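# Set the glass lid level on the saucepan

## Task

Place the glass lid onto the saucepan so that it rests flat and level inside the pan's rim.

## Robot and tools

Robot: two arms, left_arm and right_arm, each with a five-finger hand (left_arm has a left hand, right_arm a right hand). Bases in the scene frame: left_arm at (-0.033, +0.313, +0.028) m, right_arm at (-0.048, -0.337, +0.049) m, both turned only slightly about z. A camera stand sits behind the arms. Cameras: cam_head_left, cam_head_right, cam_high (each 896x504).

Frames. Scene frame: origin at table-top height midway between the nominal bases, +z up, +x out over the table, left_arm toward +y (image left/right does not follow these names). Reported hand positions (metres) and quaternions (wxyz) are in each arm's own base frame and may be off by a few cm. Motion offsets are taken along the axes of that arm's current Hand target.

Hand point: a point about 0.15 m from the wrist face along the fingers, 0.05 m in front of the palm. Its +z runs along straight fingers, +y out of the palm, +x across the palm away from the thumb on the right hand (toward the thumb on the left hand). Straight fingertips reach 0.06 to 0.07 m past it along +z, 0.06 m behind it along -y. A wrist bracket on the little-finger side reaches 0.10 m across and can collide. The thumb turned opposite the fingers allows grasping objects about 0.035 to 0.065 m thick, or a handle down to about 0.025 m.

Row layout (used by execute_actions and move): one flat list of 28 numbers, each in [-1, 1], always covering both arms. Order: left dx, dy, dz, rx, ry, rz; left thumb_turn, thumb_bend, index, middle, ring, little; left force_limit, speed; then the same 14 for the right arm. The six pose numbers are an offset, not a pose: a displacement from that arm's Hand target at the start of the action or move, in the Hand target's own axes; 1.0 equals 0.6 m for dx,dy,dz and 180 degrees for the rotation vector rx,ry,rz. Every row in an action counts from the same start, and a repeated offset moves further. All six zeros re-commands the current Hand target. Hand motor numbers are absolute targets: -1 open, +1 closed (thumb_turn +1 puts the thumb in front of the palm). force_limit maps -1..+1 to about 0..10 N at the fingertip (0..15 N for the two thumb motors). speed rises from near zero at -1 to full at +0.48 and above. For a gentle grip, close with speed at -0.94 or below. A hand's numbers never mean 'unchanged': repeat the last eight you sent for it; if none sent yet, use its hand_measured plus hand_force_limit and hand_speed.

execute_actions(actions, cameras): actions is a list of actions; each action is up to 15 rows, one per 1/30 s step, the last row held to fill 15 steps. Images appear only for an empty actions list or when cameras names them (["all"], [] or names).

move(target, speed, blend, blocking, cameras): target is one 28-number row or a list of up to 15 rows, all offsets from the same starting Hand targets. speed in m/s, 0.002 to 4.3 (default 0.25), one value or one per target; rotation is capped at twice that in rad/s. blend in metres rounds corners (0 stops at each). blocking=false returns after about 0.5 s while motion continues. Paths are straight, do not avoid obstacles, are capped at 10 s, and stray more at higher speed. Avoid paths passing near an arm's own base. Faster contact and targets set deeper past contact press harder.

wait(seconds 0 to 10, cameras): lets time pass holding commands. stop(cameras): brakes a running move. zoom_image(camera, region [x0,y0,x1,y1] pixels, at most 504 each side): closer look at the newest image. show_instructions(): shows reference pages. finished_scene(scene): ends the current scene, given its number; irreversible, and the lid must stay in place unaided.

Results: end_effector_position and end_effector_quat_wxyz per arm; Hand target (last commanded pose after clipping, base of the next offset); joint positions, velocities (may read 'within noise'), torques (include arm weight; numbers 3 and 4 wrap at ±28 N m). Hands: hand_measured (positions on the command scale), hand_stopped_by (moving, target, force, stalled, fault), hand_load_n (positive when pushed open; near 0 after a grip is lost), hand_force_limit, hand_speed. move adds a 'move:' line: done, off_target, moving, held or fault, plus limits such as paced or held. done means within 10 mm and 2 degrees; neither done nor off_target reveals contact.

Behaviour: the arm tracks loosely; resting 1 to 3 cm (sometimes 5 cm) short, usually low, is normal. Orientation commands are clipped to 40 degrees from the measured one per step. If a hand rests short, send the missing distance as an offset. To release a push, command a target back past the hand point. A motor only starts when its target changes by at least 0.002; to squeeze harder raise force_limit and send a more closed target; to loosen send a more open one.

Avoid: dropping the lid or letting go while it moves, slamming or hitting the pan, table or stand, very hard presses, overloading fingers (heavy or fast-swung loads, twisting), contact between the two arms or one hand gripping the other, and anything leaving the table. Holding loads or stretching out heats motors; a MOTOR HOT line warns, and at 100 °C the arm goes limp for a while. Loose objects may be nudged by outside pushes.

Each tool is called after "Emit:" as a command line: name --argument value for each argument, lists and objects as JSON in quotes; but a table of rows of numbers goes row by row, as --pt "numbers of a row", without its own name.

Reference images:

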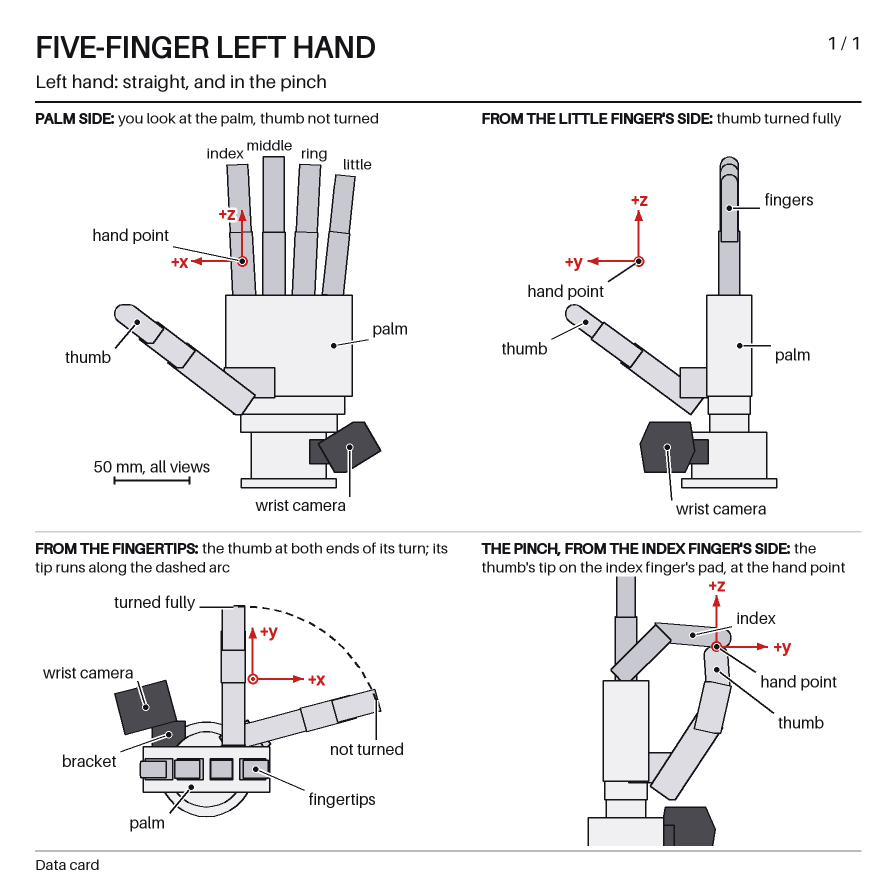

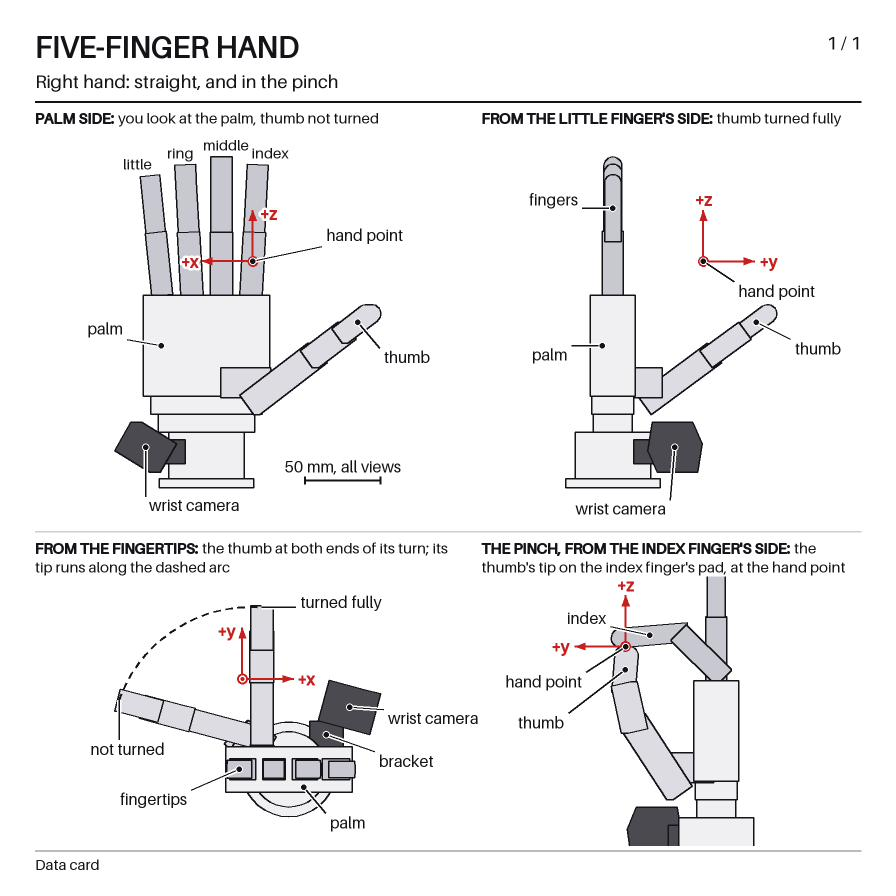

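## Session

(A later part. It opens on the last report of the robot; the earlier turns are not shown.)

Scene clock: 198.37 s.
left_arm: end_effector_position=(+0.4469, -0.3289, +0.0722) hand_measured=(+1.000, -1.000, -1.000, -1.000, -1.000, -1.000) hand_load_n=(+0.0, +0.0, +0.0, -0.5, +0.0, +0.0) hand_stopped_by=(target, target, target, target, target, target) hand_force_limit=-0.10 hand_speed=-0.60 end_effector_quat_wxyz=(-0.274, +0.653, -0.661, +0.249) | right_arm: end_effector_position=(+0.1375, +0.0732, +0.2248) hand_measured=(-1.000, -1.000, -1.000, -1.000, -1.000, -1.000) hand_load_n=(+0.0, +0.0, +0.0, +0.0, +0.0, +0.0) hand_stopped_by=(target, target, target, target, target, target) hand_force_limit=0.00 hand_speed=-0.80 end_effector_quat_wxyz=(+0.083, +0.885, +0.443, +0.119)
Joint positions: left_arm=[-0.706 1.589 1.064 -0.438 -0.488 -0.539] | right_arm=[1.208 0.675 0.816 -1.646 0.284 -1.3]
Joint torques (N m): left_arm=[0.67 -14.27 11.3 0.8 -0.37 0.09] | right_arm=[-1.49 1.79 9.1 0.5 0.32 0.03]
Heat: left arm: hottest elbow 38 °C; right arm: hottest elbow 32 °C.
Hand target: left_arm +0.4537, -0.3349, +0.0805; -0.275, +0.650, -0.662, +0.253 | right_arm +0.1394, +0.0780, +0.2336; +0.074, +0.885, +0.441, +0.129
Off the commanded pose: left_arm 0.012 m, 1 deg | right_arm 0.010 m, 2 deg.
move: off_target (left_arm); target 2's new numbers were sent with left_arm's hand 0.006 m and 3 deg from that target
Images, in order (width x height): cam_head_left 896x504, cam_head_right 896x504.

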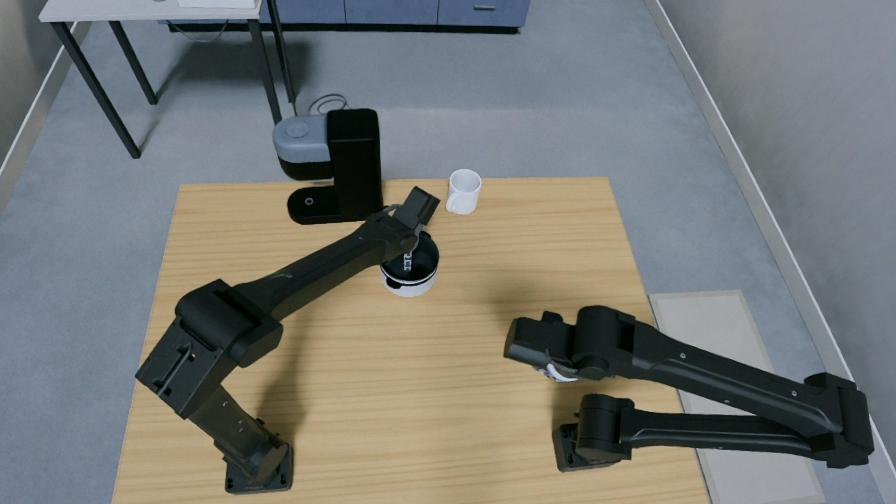

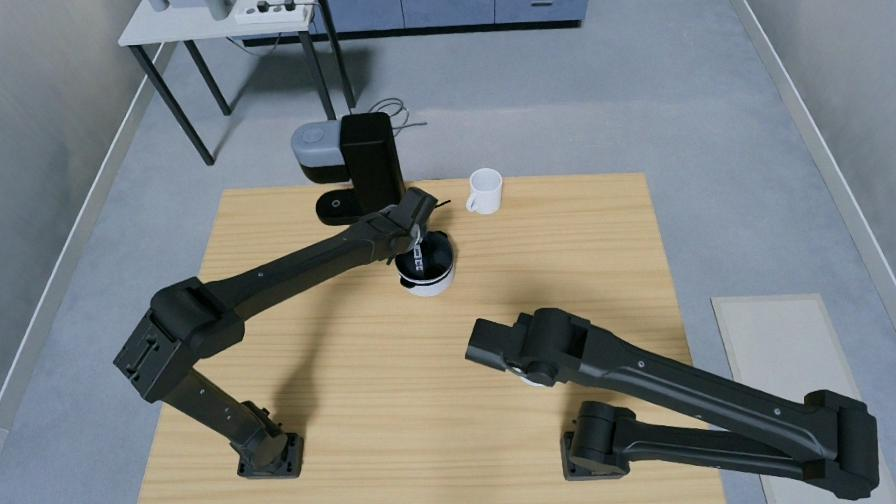

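Emit:
move --pt "-0.0047 -0.0923 -0.0962 0 0 0 1 -1 -1 -1 -1 -1 -0.1 -0.6 0 0 0 0 0 0 -1 -1 -1 -1 -1 -1 0 -0.8" --pt "-0.20 -0.15 -0.26 0 0 0 1 -1 -1 -1 -1 -1 -0.1 -0.6 0 0 0 0 0 0 -1 -1 -1 -1 -1 -1 0 -0.8" --speed '[0.08,0.2]' --cameras '["all"]'

Emit:
zoom_image --camera "cam_head_left" --region '[370, 220, 450, 310]'

Emit:
zoom_image --camera "cam_head_right" --region '[385, 220, 465, 310]'

Emit:
zoom_image --camera "cam_high" --region '[425, 205, 525, 305]'

Scene clock: 205.57 s.
left_arm: end_effector_position=(+0.4066, -0.2262, +0.2486) hand_measured=(+1.000, -1.000, -1.000, -1.000, -1.000, -1.000) hand_load_n=(+0.0, +0.0, -0.5, +0.0, +0.0, +0.0) hand_stopped_by=(target, target, target, target, target, target) hand_force_limit=-0.10 hand_speed=-0.60 end_effector_quat_wxyz=(-0.272, +0.649, -0.665, +0.250) | right_arm: end_effector_position=(+0.1375, +0.0732, +0.2248) hand_measured=(-1.000, -1.000, -1.000, -1.000, -1.000, -1.000) hand_load_n=(+0.0, +0.0, +0.0, +0.0, +0.0, +0.0) hand_stopped_by=(target, target, target, target, target, target) hand_force_limit=0.00 hand_speed=-0.80 end_effector_quat_wxyz=(+0.083, +0.885, +0.443, +0.119)
Joint positions: left_arm=[-0.564 1.201 1.155 -0.859 -0.394 -0.402] | right_arm=[1.208 0.675 0.816 -1.646 0.284 -1.3]
Joint torques (N m): left_arm=[1.73 -9.29 11.74 0.83 -0.25 0.09] | right_arm=[-1.9 1.79 9.07 0.43 0.33 0.03]
Heat: left arm: hottest elbow 38 °C; right arm: hottest elbow 32 °C.
Hand target: left_arm +0.4109, -0.2210, +0.2594; -0.275, +0.650, -0.662, +0.253 | right_arm +0.1394, +0.0780, +0.2336; +0.074, +0.885, +0.441, +0.129
Off the commanded pose: left_arm 0.013 m, 1 deg | right_arm 0.010 m, 2 deg.
move: off_target (left_arm)

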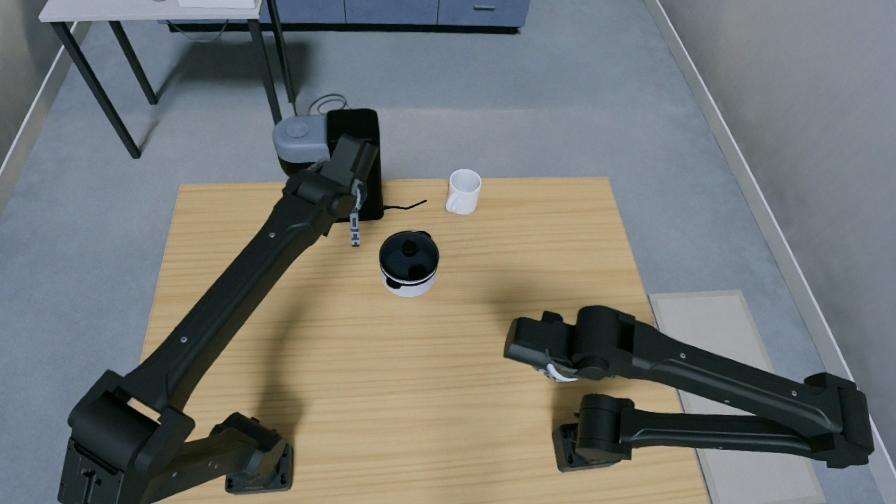

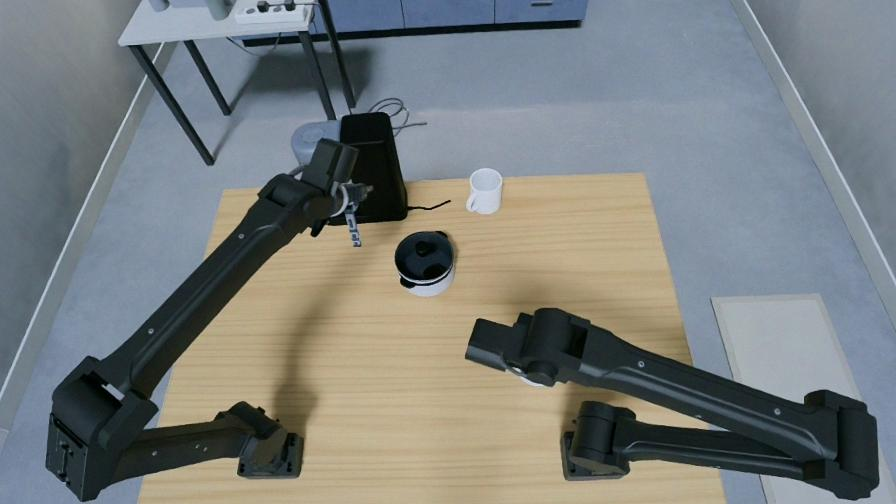

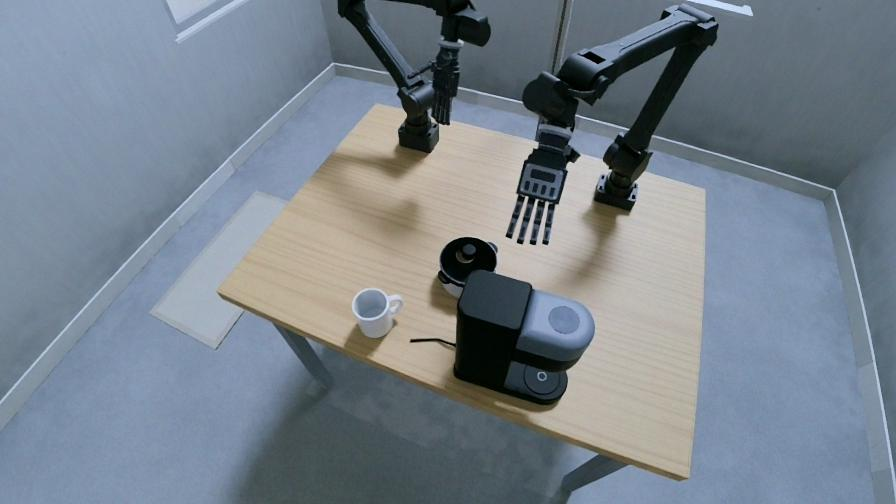

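Scaled by 5.600.

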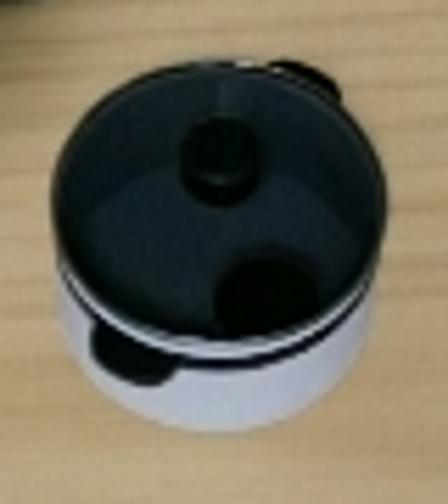

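Scaled by 5.600.

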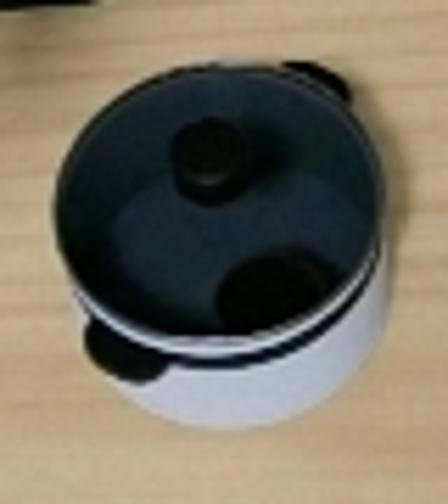

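Scaled by 5.040.

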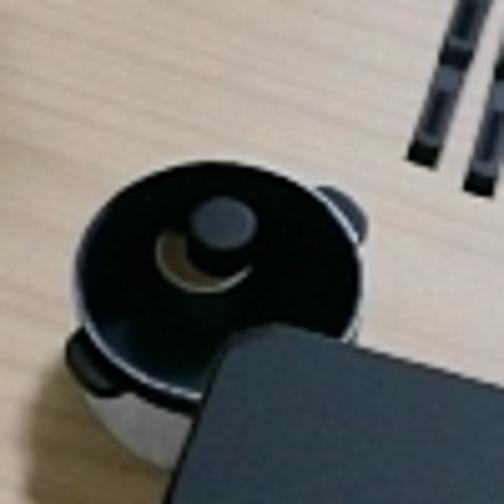

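Emit:
zoom_image --camera "cam_head_left" --region '[375, 260, 445, 300]'

Emit:
zoom_image --camera "cam_head_left" --region '[375, 225, 445, 265]'

Emit:
zoom_image --camera "cam_high" --region '[435, 230, 505, 290]'

Emit:
zoom_image --camera "cam_head_right" --region '[390, 225, 460, 300]'

Scaled by 7.200.

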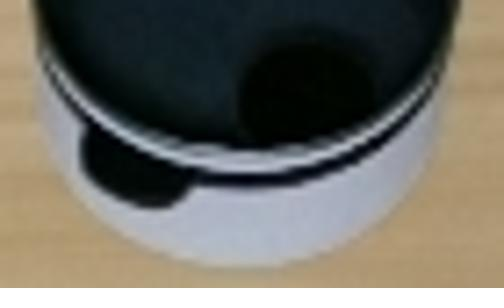

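Scaled by 7.200.

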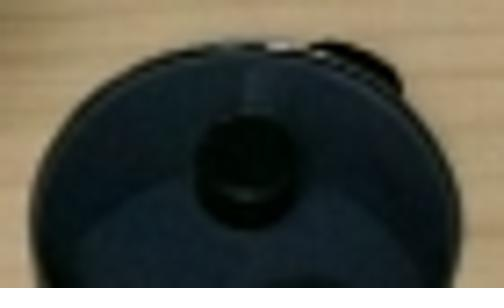

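Scaled by 7.200.

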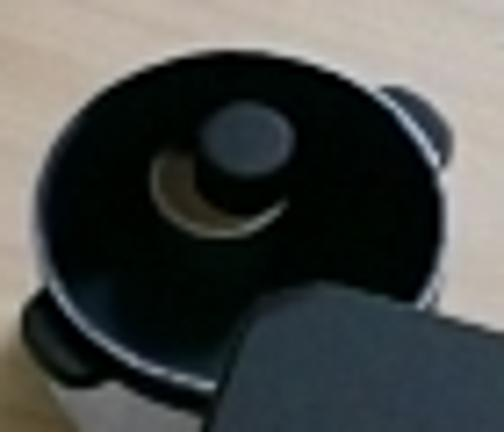

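Scaled by 6.720.

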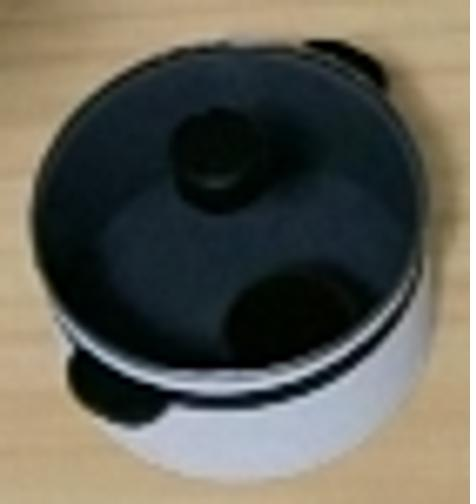

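Emit:
move --pt "0.2008 0.0586 0.1756 0.01 0.008 -0.0077 1 -1 -0.2 -0.2 -0.3 -0.3 -0.1 -0.2 0 0 0 0 0 0 -1 -1 -1 -1 -1 -1 0 -0.8" --pt "0.2043 0.1278 0.2477 0.01 0.008 -0.0077 1 -1 -0.2 -0.2 -0.3 -0.3 -0.1 -0.2 0 0 0 0 0 0 -1 -1 -1 -1 -1 -1 0 -0.8" --speed '[0.2,0.06]' --cameras '["all"]'

Emit:
zoom_image --camera "cam_head_left" --region '[375, 225, 445, 300]'

Emit:
zoom_image --camera "cam_head_right" --region '[390, 225, 460, 300]'

Emit:
zoom_image --camera "cam_high" --region '[425, 205, 525, 305]'

Scene clock: 271.93 s.
left_arm: end_effector_position=(+0.4602, -0.3314, +0.0992) hand_measured=(+1.000, -1.000, -0.200, -0.200, -0.300, -0.300) hand_load_n=(+0.0, +0.0, +0.5, +0.0, +0.0, +0.0) hand_stopped_by=(target, target, target, target, target, target) hand_force_limit=-0.10 hand_speed=-0.20 end_effector_quat_wxyz=(-0.275, +0.651, -0.654, +0.269) | right_arm: end_effector_position=(+0.1375, +0.0732, +0.2248) hand_measured=(-1.000, -1.000, -1.000, -1.000, -1.000, -1.000) hand_load_n=(+0.0, +0.0, +0.0, +0.0, +0.0, +0.0) hand_stopped_by=(target, target, target, target, target, target) hand_force_limit=0.00 hand_speed=-0.80 end_effector_quat_wxyz=(+0.083, +0.885, +0.443, +0.119)
Joint positions: left_arm=[-0.691 1.565 1.098 -0.447 -0.475 -0.521] | right_arm=[1.208 0.675 0.816 -1.646 0.284 -1.3]
Joint torques (N m): left_arm=[-1.2 -14.27 8.13 2.26 -0.48 -0.1] | right_arm=[-0.85 1.73 9.09 0.49 0.34 0.05]
Heat: left arm: hottest elbow 39 °C; right arm: hottest elbow 33 °C.
Hand target: left_arm +0.4582, -0.3380, +0.0950; -0.274, +0.650, -0.653, +0.275 | right_arm +0.1394, +0.0780, +0.2336; +0.074, +0.885, +0.441, +0.129
Off the commanded pose: left_arm 0.008 m, 1 deg | right_arm 0.010 m, 2 deg.
move: done

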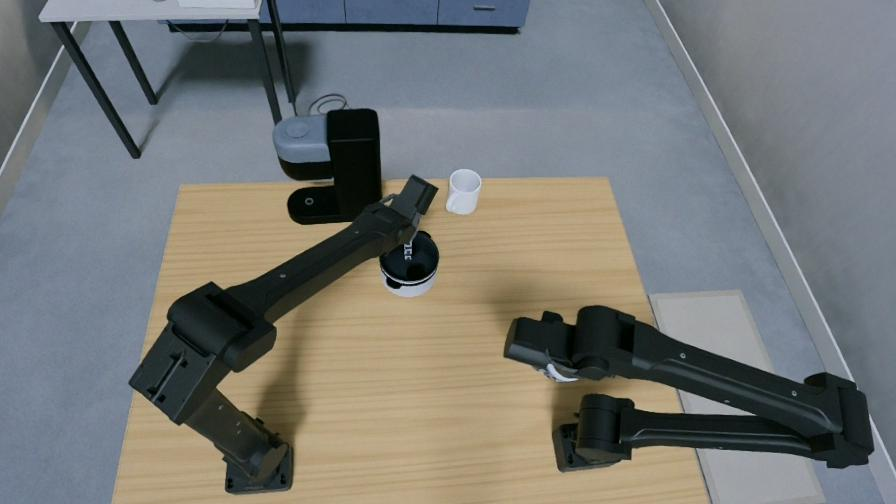

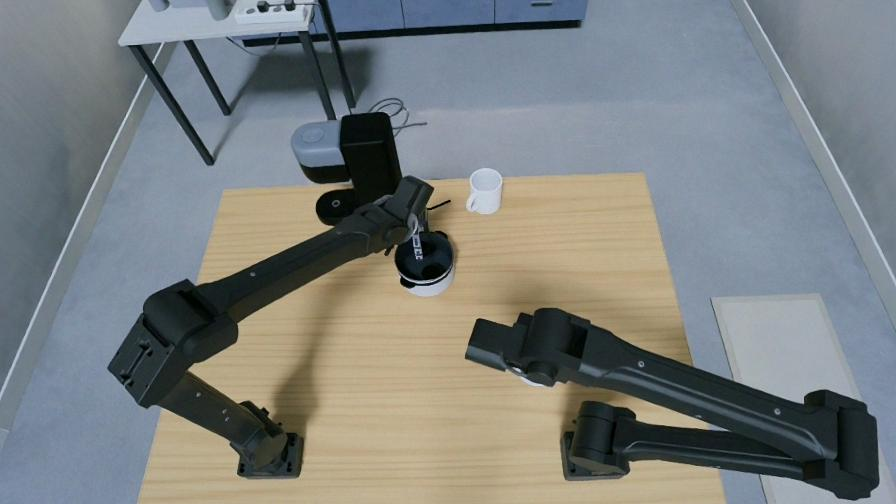

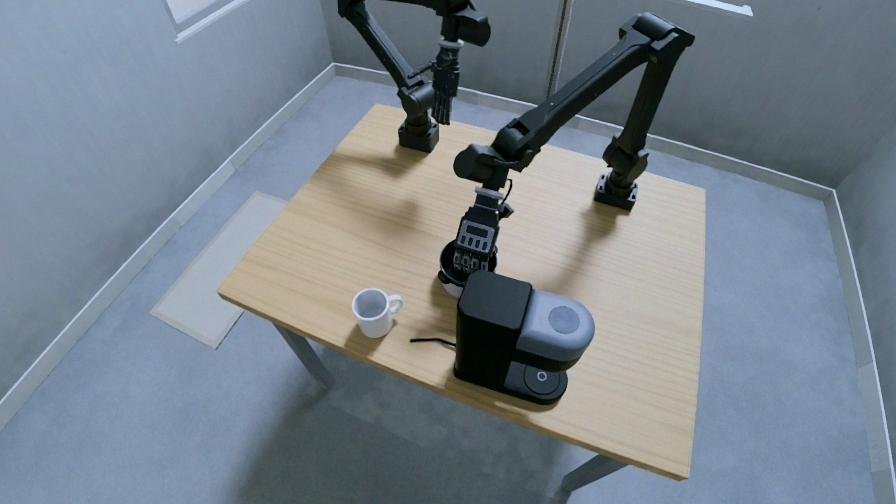

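Scaled by 6.720.

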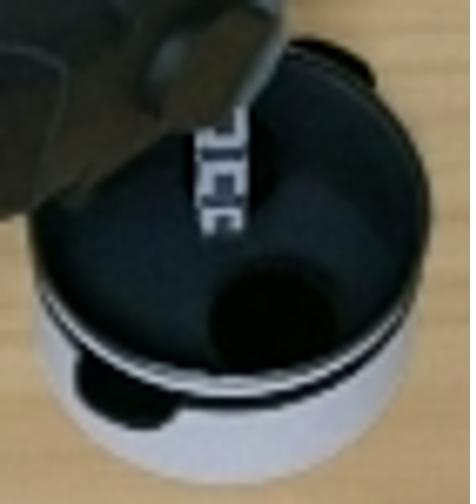

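Scaled by 6.720.

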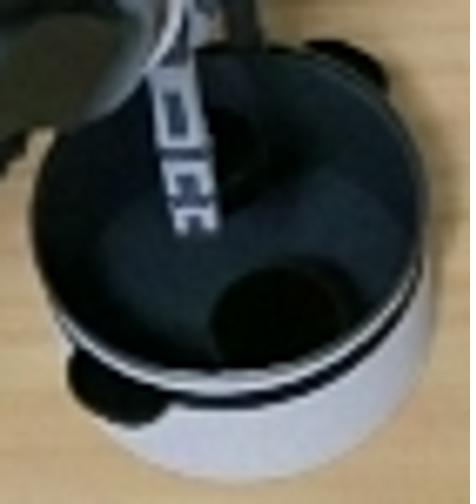

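Scaled by 5.040.

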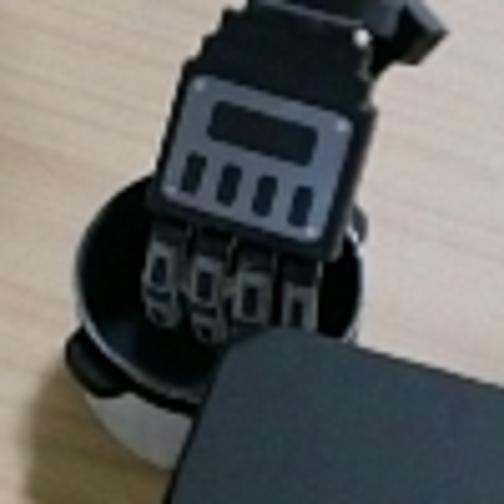

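Emit:
move --pt "0 0.0167 0.0163 0 0 0 1 -1 -0.2 -0.2 -0.3 -0.3 -0.1 -0.2 0 0 0 0 0 0 -1 -1 -1 -1 -1 -1 0 -0.8" --pt "0 0.0167 0.0163 0 0 0 1 0 0.7 0.7 -0.3 -0.3 -0.6 -0.85 0 0 0 0 0 0 -1 -1 -1 -1 -1 -1 0 -0.8" --pt "0 0.0167 0.0163 0 0 0 1 0.1 0.81 0.85 -0.3 -0.3 0.1 -0.9 0 0 0 0 0 0 -1 -1 -1 -1 -1 -1 0 -0.8" --speed 0.05 --cameras '["cam_head_left","cam_head_right"]'

Emit:
zoom_image --camera "cam_head_left" --region '[375, 225, 445, 300]'

Emit:
zoom_image --camera "cam_head_right" --region '[390, 225, 460, 300]'

Scene clock: 289.13 s.
left_arm: end_effector_position=(+0.4607, -0.3325, +0.0873) hand_measured=(+1.000, -0.804, +0.250, +0.212, -0.300, -0.300) hand_load_n=(+1.0, +12.0, +3.5, +6.5, +0.0, +0.0) hand_stopped_by=(target, force, force, force, target, target) hand_force_limit=0.10 hand_speed=-0.90 end_effector_quat_wxyz=(-0.275, +0.651, -0.653, +0.272) | right_arm: end_effector_position=(+0.1375, +0.0732, +0.2248) hand_measured=(-1.000, -1.000, -1.000, -1.000, -1.000, -1.000) hand_load_n=(+0.0, +0.0, +0.0, +0.0, +0.0, +0.0) hand_stopped_by=(target, target, target, target, target, target) hand_force_limit=0.00 hand_speed=-0.80 end_effector_quat_wxyz=(+0.083, +0.885, +0.443, +0.119)
Joint positions: left_arm=[-0.692 1.58 1.078 -0.406 -0.476 -0.523] | right_arm=[1.208 0.675 0.816 -1.646 0.284 -1.3]
Joint torques (N m): left_arm=[-0.85 -13.1 7.98 2.24 -0.45 -0.09] | right_arm=[-1.67 1.32 8.98 0.46 0.31 0.01]
Heat: left arm: hottest elbow 37 °C; right arm: hottest elbow 33 °C.
Hand target: left_arm +0.4583, -0.3380, +0.0811; -0.274, +0.650, -0.653, +0.275 | right_arm +0.1394, +0.0780, +0.2336; +0.074, +0.885, +0.441, +0.129
Off the commanded pose: left_arm 0.009 m, 0 deg | right_arm 0.010 m, 2 deg.
move: done
Images, in order (width x height): cam_head_left 896x504, cam_head_right 896x504.

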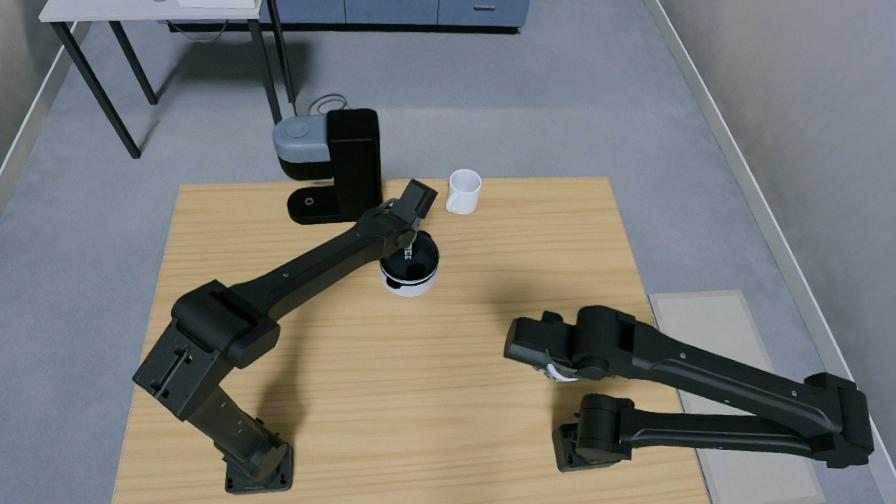

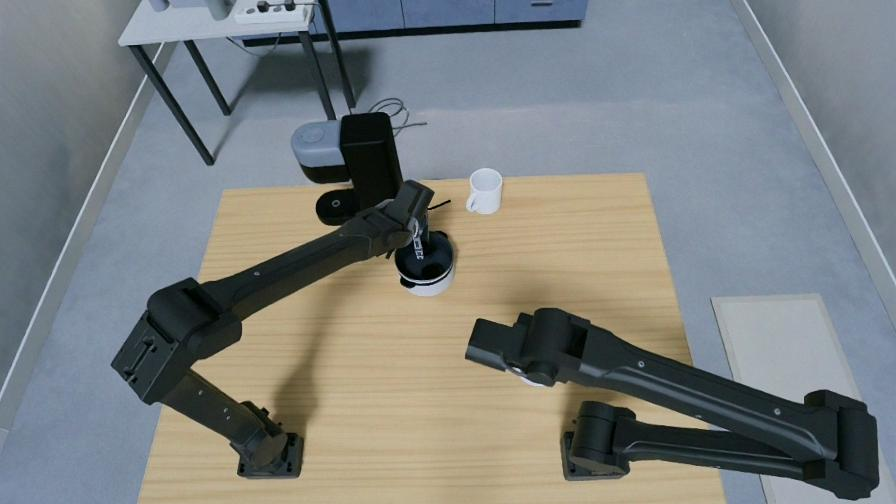

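Scaled by 6.720.

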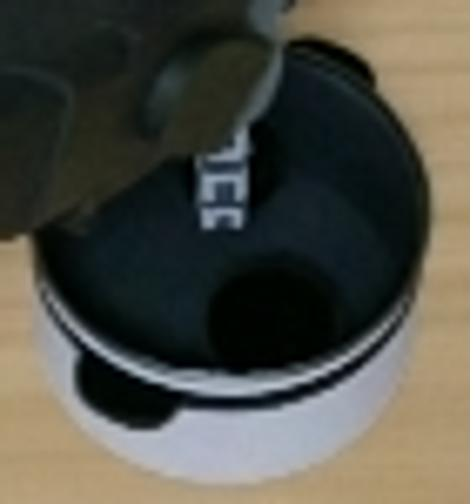

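Scaled by 6.720.

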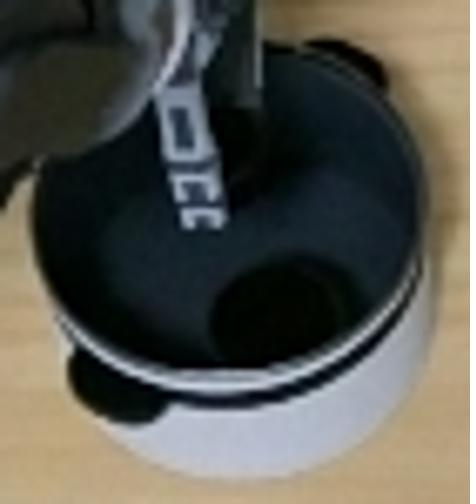

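Emit:
move --pt "0 0.0358 0.0349 0 0 0 1 0.1 0.81 0.85 -0.3 -0.3 0.1 -0.9 0 0 0 0 0 0 -1 -1 -1 -1 -1 -1 0 -0.8" --speed 0.05 --cameras '["cam_head_left","cam_head_right"]'

Emit:
zoom_image --camera "cam_head_left" --region '[375, 225, 445, 300]'

Emit:
zoom_image --camera "cam_head_right" --region '[390, 225, 460, 300]'

Scene clock: 307.23 s.
left_arm: end_effector_position=(+0.4660, -0.3361, +0.0854) hand_measured=(+1.000, -0.804, +0.250, +0.212, -0.300, -0.300) hand_load_n=(+0.0, +13.0, +2.5, +3.5, +0.0, +0.0) hand_stopped_by=(target, force, force, force, target, target) hand_force_limit=0.10 hand_speed=-0.90 end_effector_quat_wxyz=(-0.279, +0.650, -0.643, +0.294) | right_arm: end_effector_position=(+0.1375, +0.0732, +0.2248) hand_measured=(-1.000, -1.000, -1.000, -1.000, -1.000, -1.000) hand_load_n=(+0.0, +0.0, +0.0, +0.5, +0.0, +0.0) hand_stopped_by=(target, target, target, target, target, target) hand_force_limit=0.00 hand_speed=-0.80 end_effector_quat_wxyz=(+0.083, +0.885, +0.443, +0.119)
Joint positions: left_arm=[-0.692 1.58 1.051 -0.33 -0.479 -0.523] | right_arm=[1.208 0.675 0.816 -1.646 0.284 -1.3]
Joint torques (N m): left_arm=[-0.85 -10.52 6.49 2.39 -0.32 -0.1] | right_arm=[-1.61 1.55 8.99 0.43 0.33 0.02]
Heat: left arm: hottest elbow 37 °C; right arm: hottest elbow 33 °C.
Hand target: left_arm +0.4582, -0.3379, +0.0510; -0.274, +0.650, -0.653, +0.275 | right_arm +0.1394, +0.0780, +0.2336; +0.074, +0.885, +0.441, +0.129
Off the commanded pose: left_arm 0.035 m, 2 deg | right_arm 0.010 m, 2 deg.
move: off_target (left_arm)
Images, in order (width x height): cam_head_left 896x504, cam_head_right 896x504.

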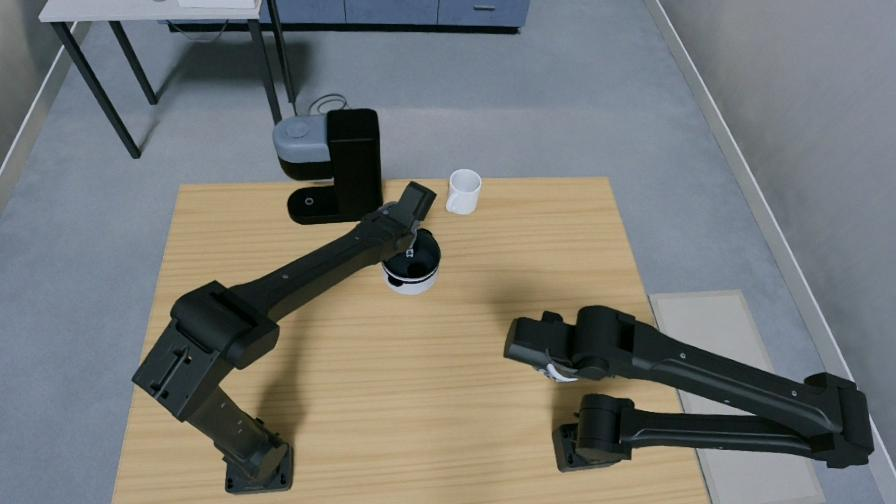

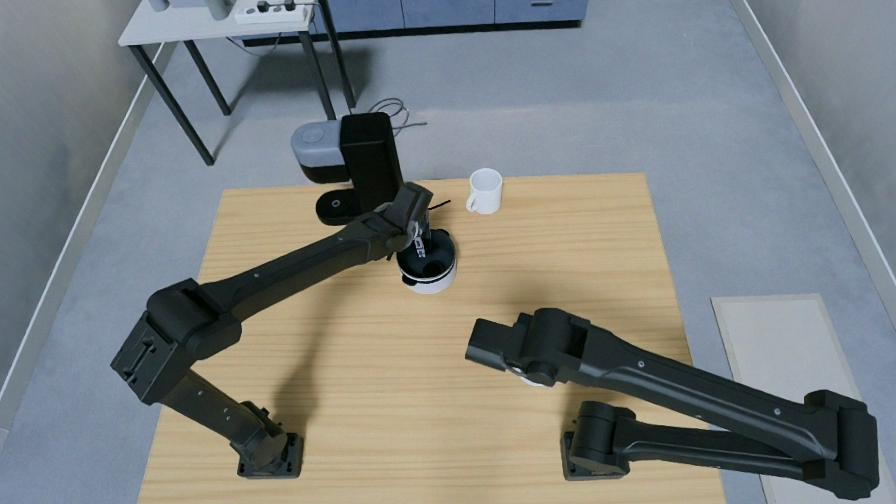

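Scaled by 6.720.

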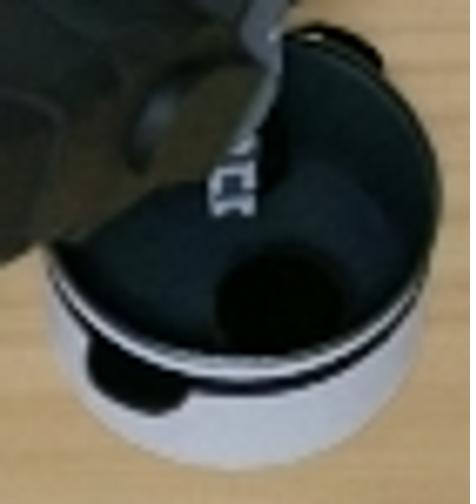

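Scaled by 6.720.

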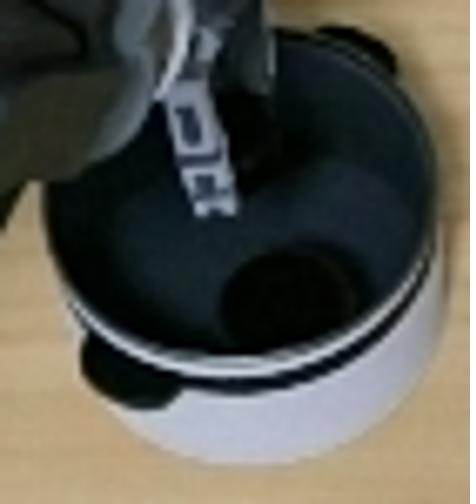

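Emit:
move --pt "0 -0.0954 -0.0931 0.01 0 0 1 0.1 0.81 0.85 -0.3 -0.3 0.1 -0.9 0 0 0 0 0 0 -1 -1 -1 -1 -1 -1 0 -0.8" --pt "0.0367 -0.2267 -0.1468 0.022 0.014 -0.0138 1 0.1 0.81 0.85 -0.3 -0.3 0.1 -0.9 0 0 0 0 0 0 -1 -1 -1 -1 -1 -1 0 -0.8" --pt "0.0533 -0.1872 -0.092 0.022 0.014 -0.0138 1 0.1 0.81 0.85 -0.3 -0.3 0.1 -0.9 0 0 0 0 0 0 -1 -1 -1 -1 -1 -1 0 -0.8" --speed 0.08 --cameras '["all"]'

Emit:
zoom_image --camera "cam_head_left" --region '[370, 210, 450, 300]'

Emit:
zoom_image --camera "cam_head_right" --region '[385, 210, 465, 300]'

Emit:
zoom_image --camera "cam_high" --region '[425, 205, 525, 305]'

Scene clock: 368.33 s.
left_arm: end_effector_position=(+0.4772, -0.3505, +0.1301) hand_measured=(+1.000, -0.804, +0.248, +0.212, -0.300, -0.300) hand_load_n=(+0.5, +10.0, +7.0, +1.5, +0.0, +0.0) hand_stopped_by=(target, force, force, force, target, target) hand_force_limit=0.10 hand_speed=-0.90 end_effector_quat_wxyz=(-0.272, +0.651, -0.655, +0.271) | right_arm: end_effector_position=(+0.1375, +0.0732, +0.2248) hand_measured=(-1.000, -1.000, -1.000, -1.000, -1.000, -1.000) hand_load_n=(-0.5, +0.0, +0.0, +0.0, +0.0, +0.0) hand_stopped_by=(target, target, target, target, target, target) hand_force_limit=0.00 hand_speed=-0.80 end_effector_quat_wxyz=(+0.083, +0.885, +0.443, +0.119)
Joint positions: left_arm=[-0.696 1.591 1.217 -0.539 -0.47 -0.527] | right_arm=[1.208 0.675 0.816 -1.646 0.284 -1.3]
Joint torques (N m): left_arm=[0.38 -17.26 13.81 2.71 -0.49 -0.02] | right_arm=[-1.55 1.67 9.02 0.54 0.31 0.04]
Heat: left arm: hottest elbow 35 °C; right arm: hottest elbow 33 °C.
Hand target: left_arm +0.4970, -0.3701, +0.1698; -0.276, +0.648, -0.635, +0.317 | right_arm +0.1394, +0.0780, +0.2336; +0.074, +0.885, +0.441, +0.129
Off the commanded pose: left_arm 0.049 m, 6 deg | right_arm 0.010 m, 2 deg.
move: off_target (left_arm)

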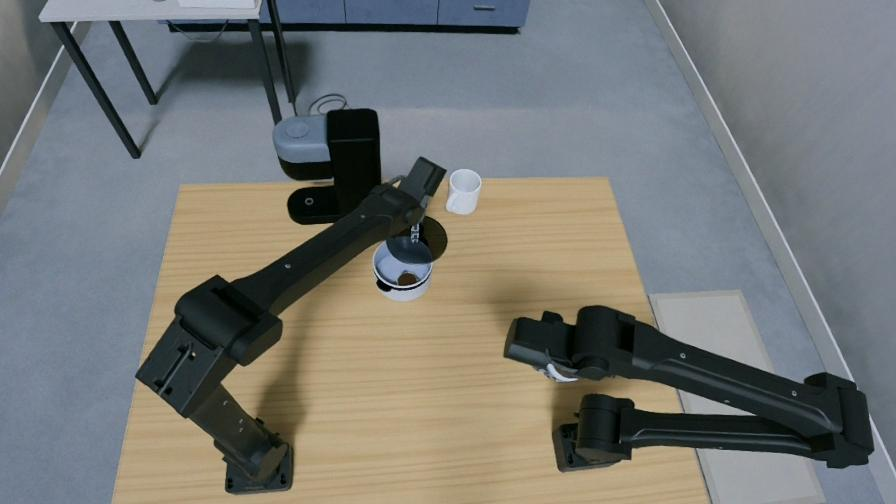

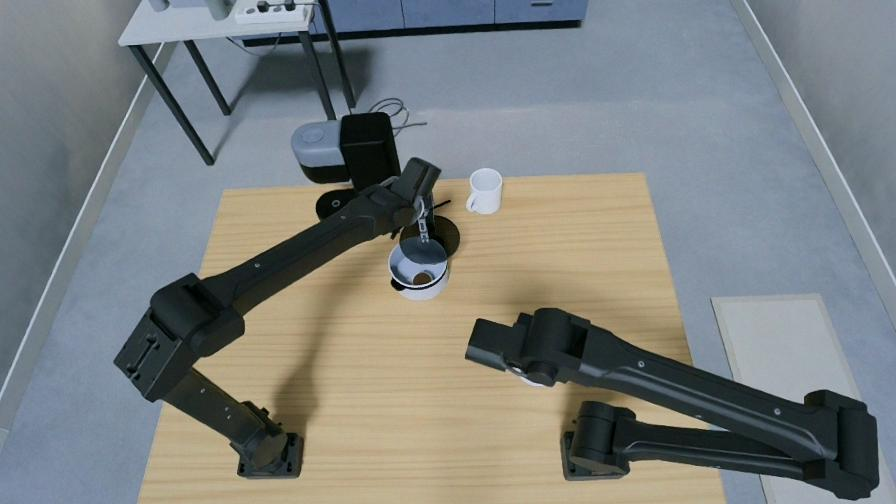

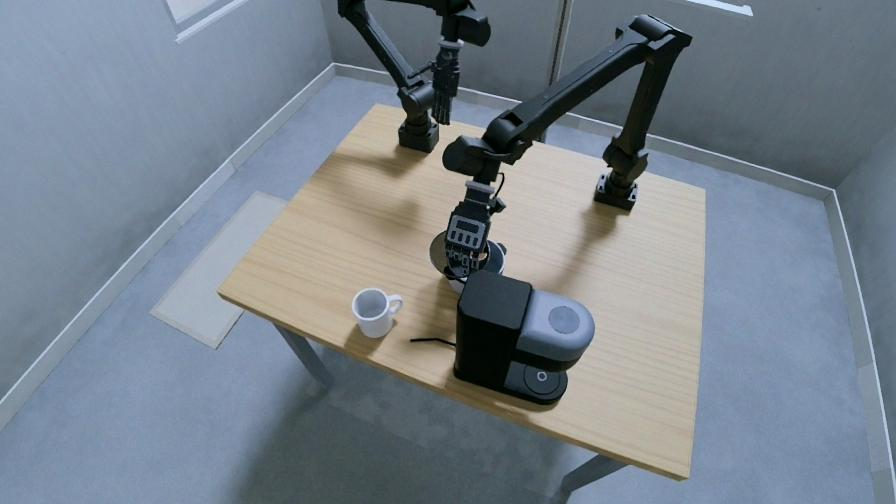

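Scaled by 5.600.

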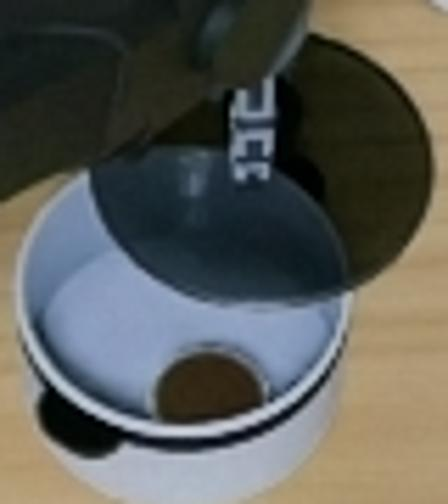

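Scaled by 5.600.

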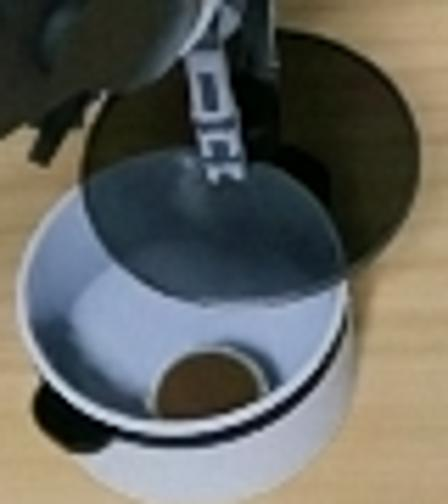

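Scaled by 5.040.

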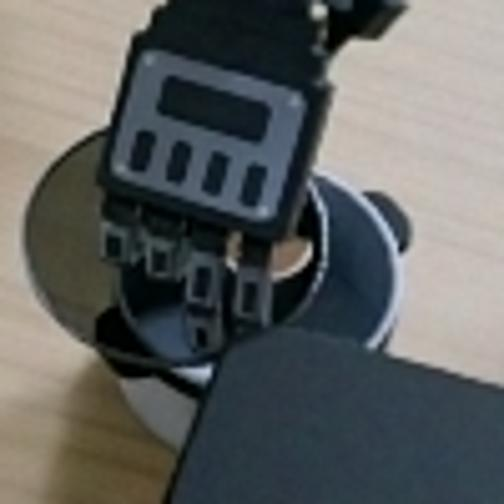

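Emit:
move --pt "-0.0802 0.0158 -0.0905 0.042 -0.0072 0.0085 1 0.1 0.81 0.85 -0.3 -0.3 0.1 -0.9 0 0 0 0 0 0 -1 -1 -1 -1 -1 -1 0 -0.8" --pt "-0.0403 0.0342 -0.026 0.042 -0.0072 0.0085 1 0.1 0.81 0.85 -0.3 -0.3 0.1 -0.9 0 0 0 0 0 0 -1 -1 -1 -1 -1 -1 0 -0.8" --speed 0.08 --cameras '["cam_head_left","cam_head_right"]'

Emit:
zoom_image --camera "cam_head_left" --region '[365, 215, 445, 305]'

Emit:
zoom_image --camera "cam_head_right" --region '[380, 215, 460, 305]'

Scene clock: 397.83 s.
left_arm: end_effector_position=(+0.4608, -0.3264, +0.1302) hand_measured=(+1.000, -0.804, +0.248, +0.212, -0.300, -0.300) hand_load_n=(+0.5, +10.0, +7.0, +1.5, +0.0, +0.0) hand_stopped_by=(target, force, force, force, target, target) hand_force_limit=0.10 hand_speed=-0.90 end_effector_quat_wxyz=(-0.327, +0.628, -0.636, +0.307) | right_arm: end_effector_position=(+0.1375, +0.0732, +0.2248) hand_measured=(-1.000, -1.000, -1.000, -1.000, -1.000, -1.000) hand_load_n=(+0.5, +0.0, +0.0, +0.0, +0.0, +0.0) hand_stopped_by=(target, target, target, target, target, target) hand_force_limit=0.00 hand_speed=-0.80 end_effector_quat_wxyz=(+0.083, +0.885, +0.443, +0.119)
Joint positions: left_arm=[-0.722 1.489 1.041 -0.345 -0.578 -0.468] | right_arm=[1.208 0.675 0.816 -1.646 0.284 -1.3]
Joint torques (N m): left_arm=[-1.03 -14.92 12.08 2.81 -0.64 -0.06] | right_arm=[-1.32 1.85 9.14 0.61 0.32 0.02]
Heat: left arm: hottest elbow 40 °C; right arm: hottest elbow 33 °C.
Hand target: left_arm +0.4721, -0.3462, +0.1629; -0.329, +0.624, -0.618, +0.348 | right_arm +0.1394, +0.0780, +0.2336; +0.074, +0.885, +0.441, +0.129
Off the commanded pose: left_arm 0.040 m, 5 deg | right_arm 0.010 m, 2 deg.
move: off_target (left_arm)
Images, in order (width x height): cam_head_left 896x504, cam_head_right 896x504.

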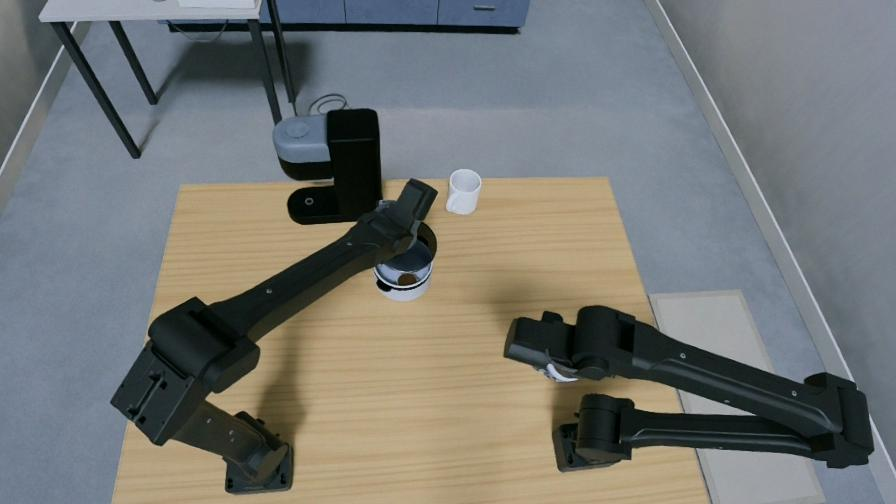

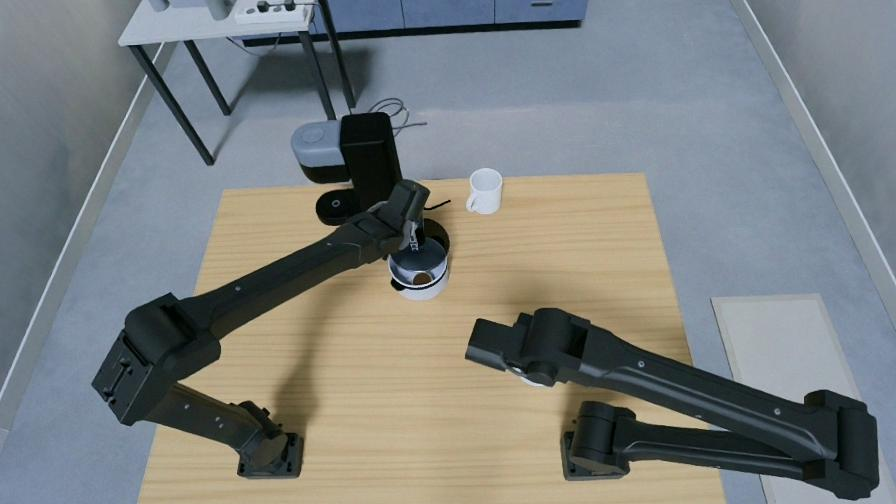

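Scaled by 5.600.

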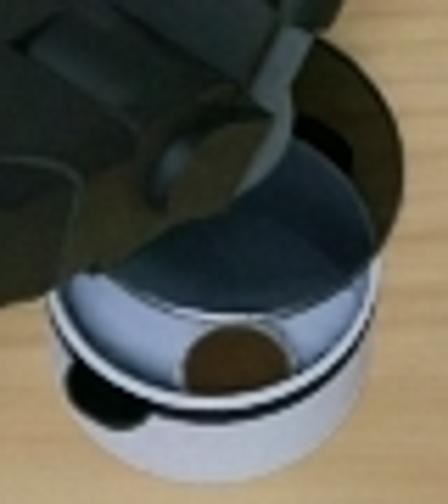

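Scaled by 5.600.

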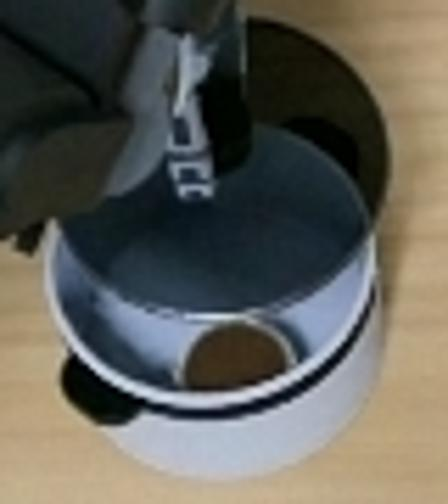

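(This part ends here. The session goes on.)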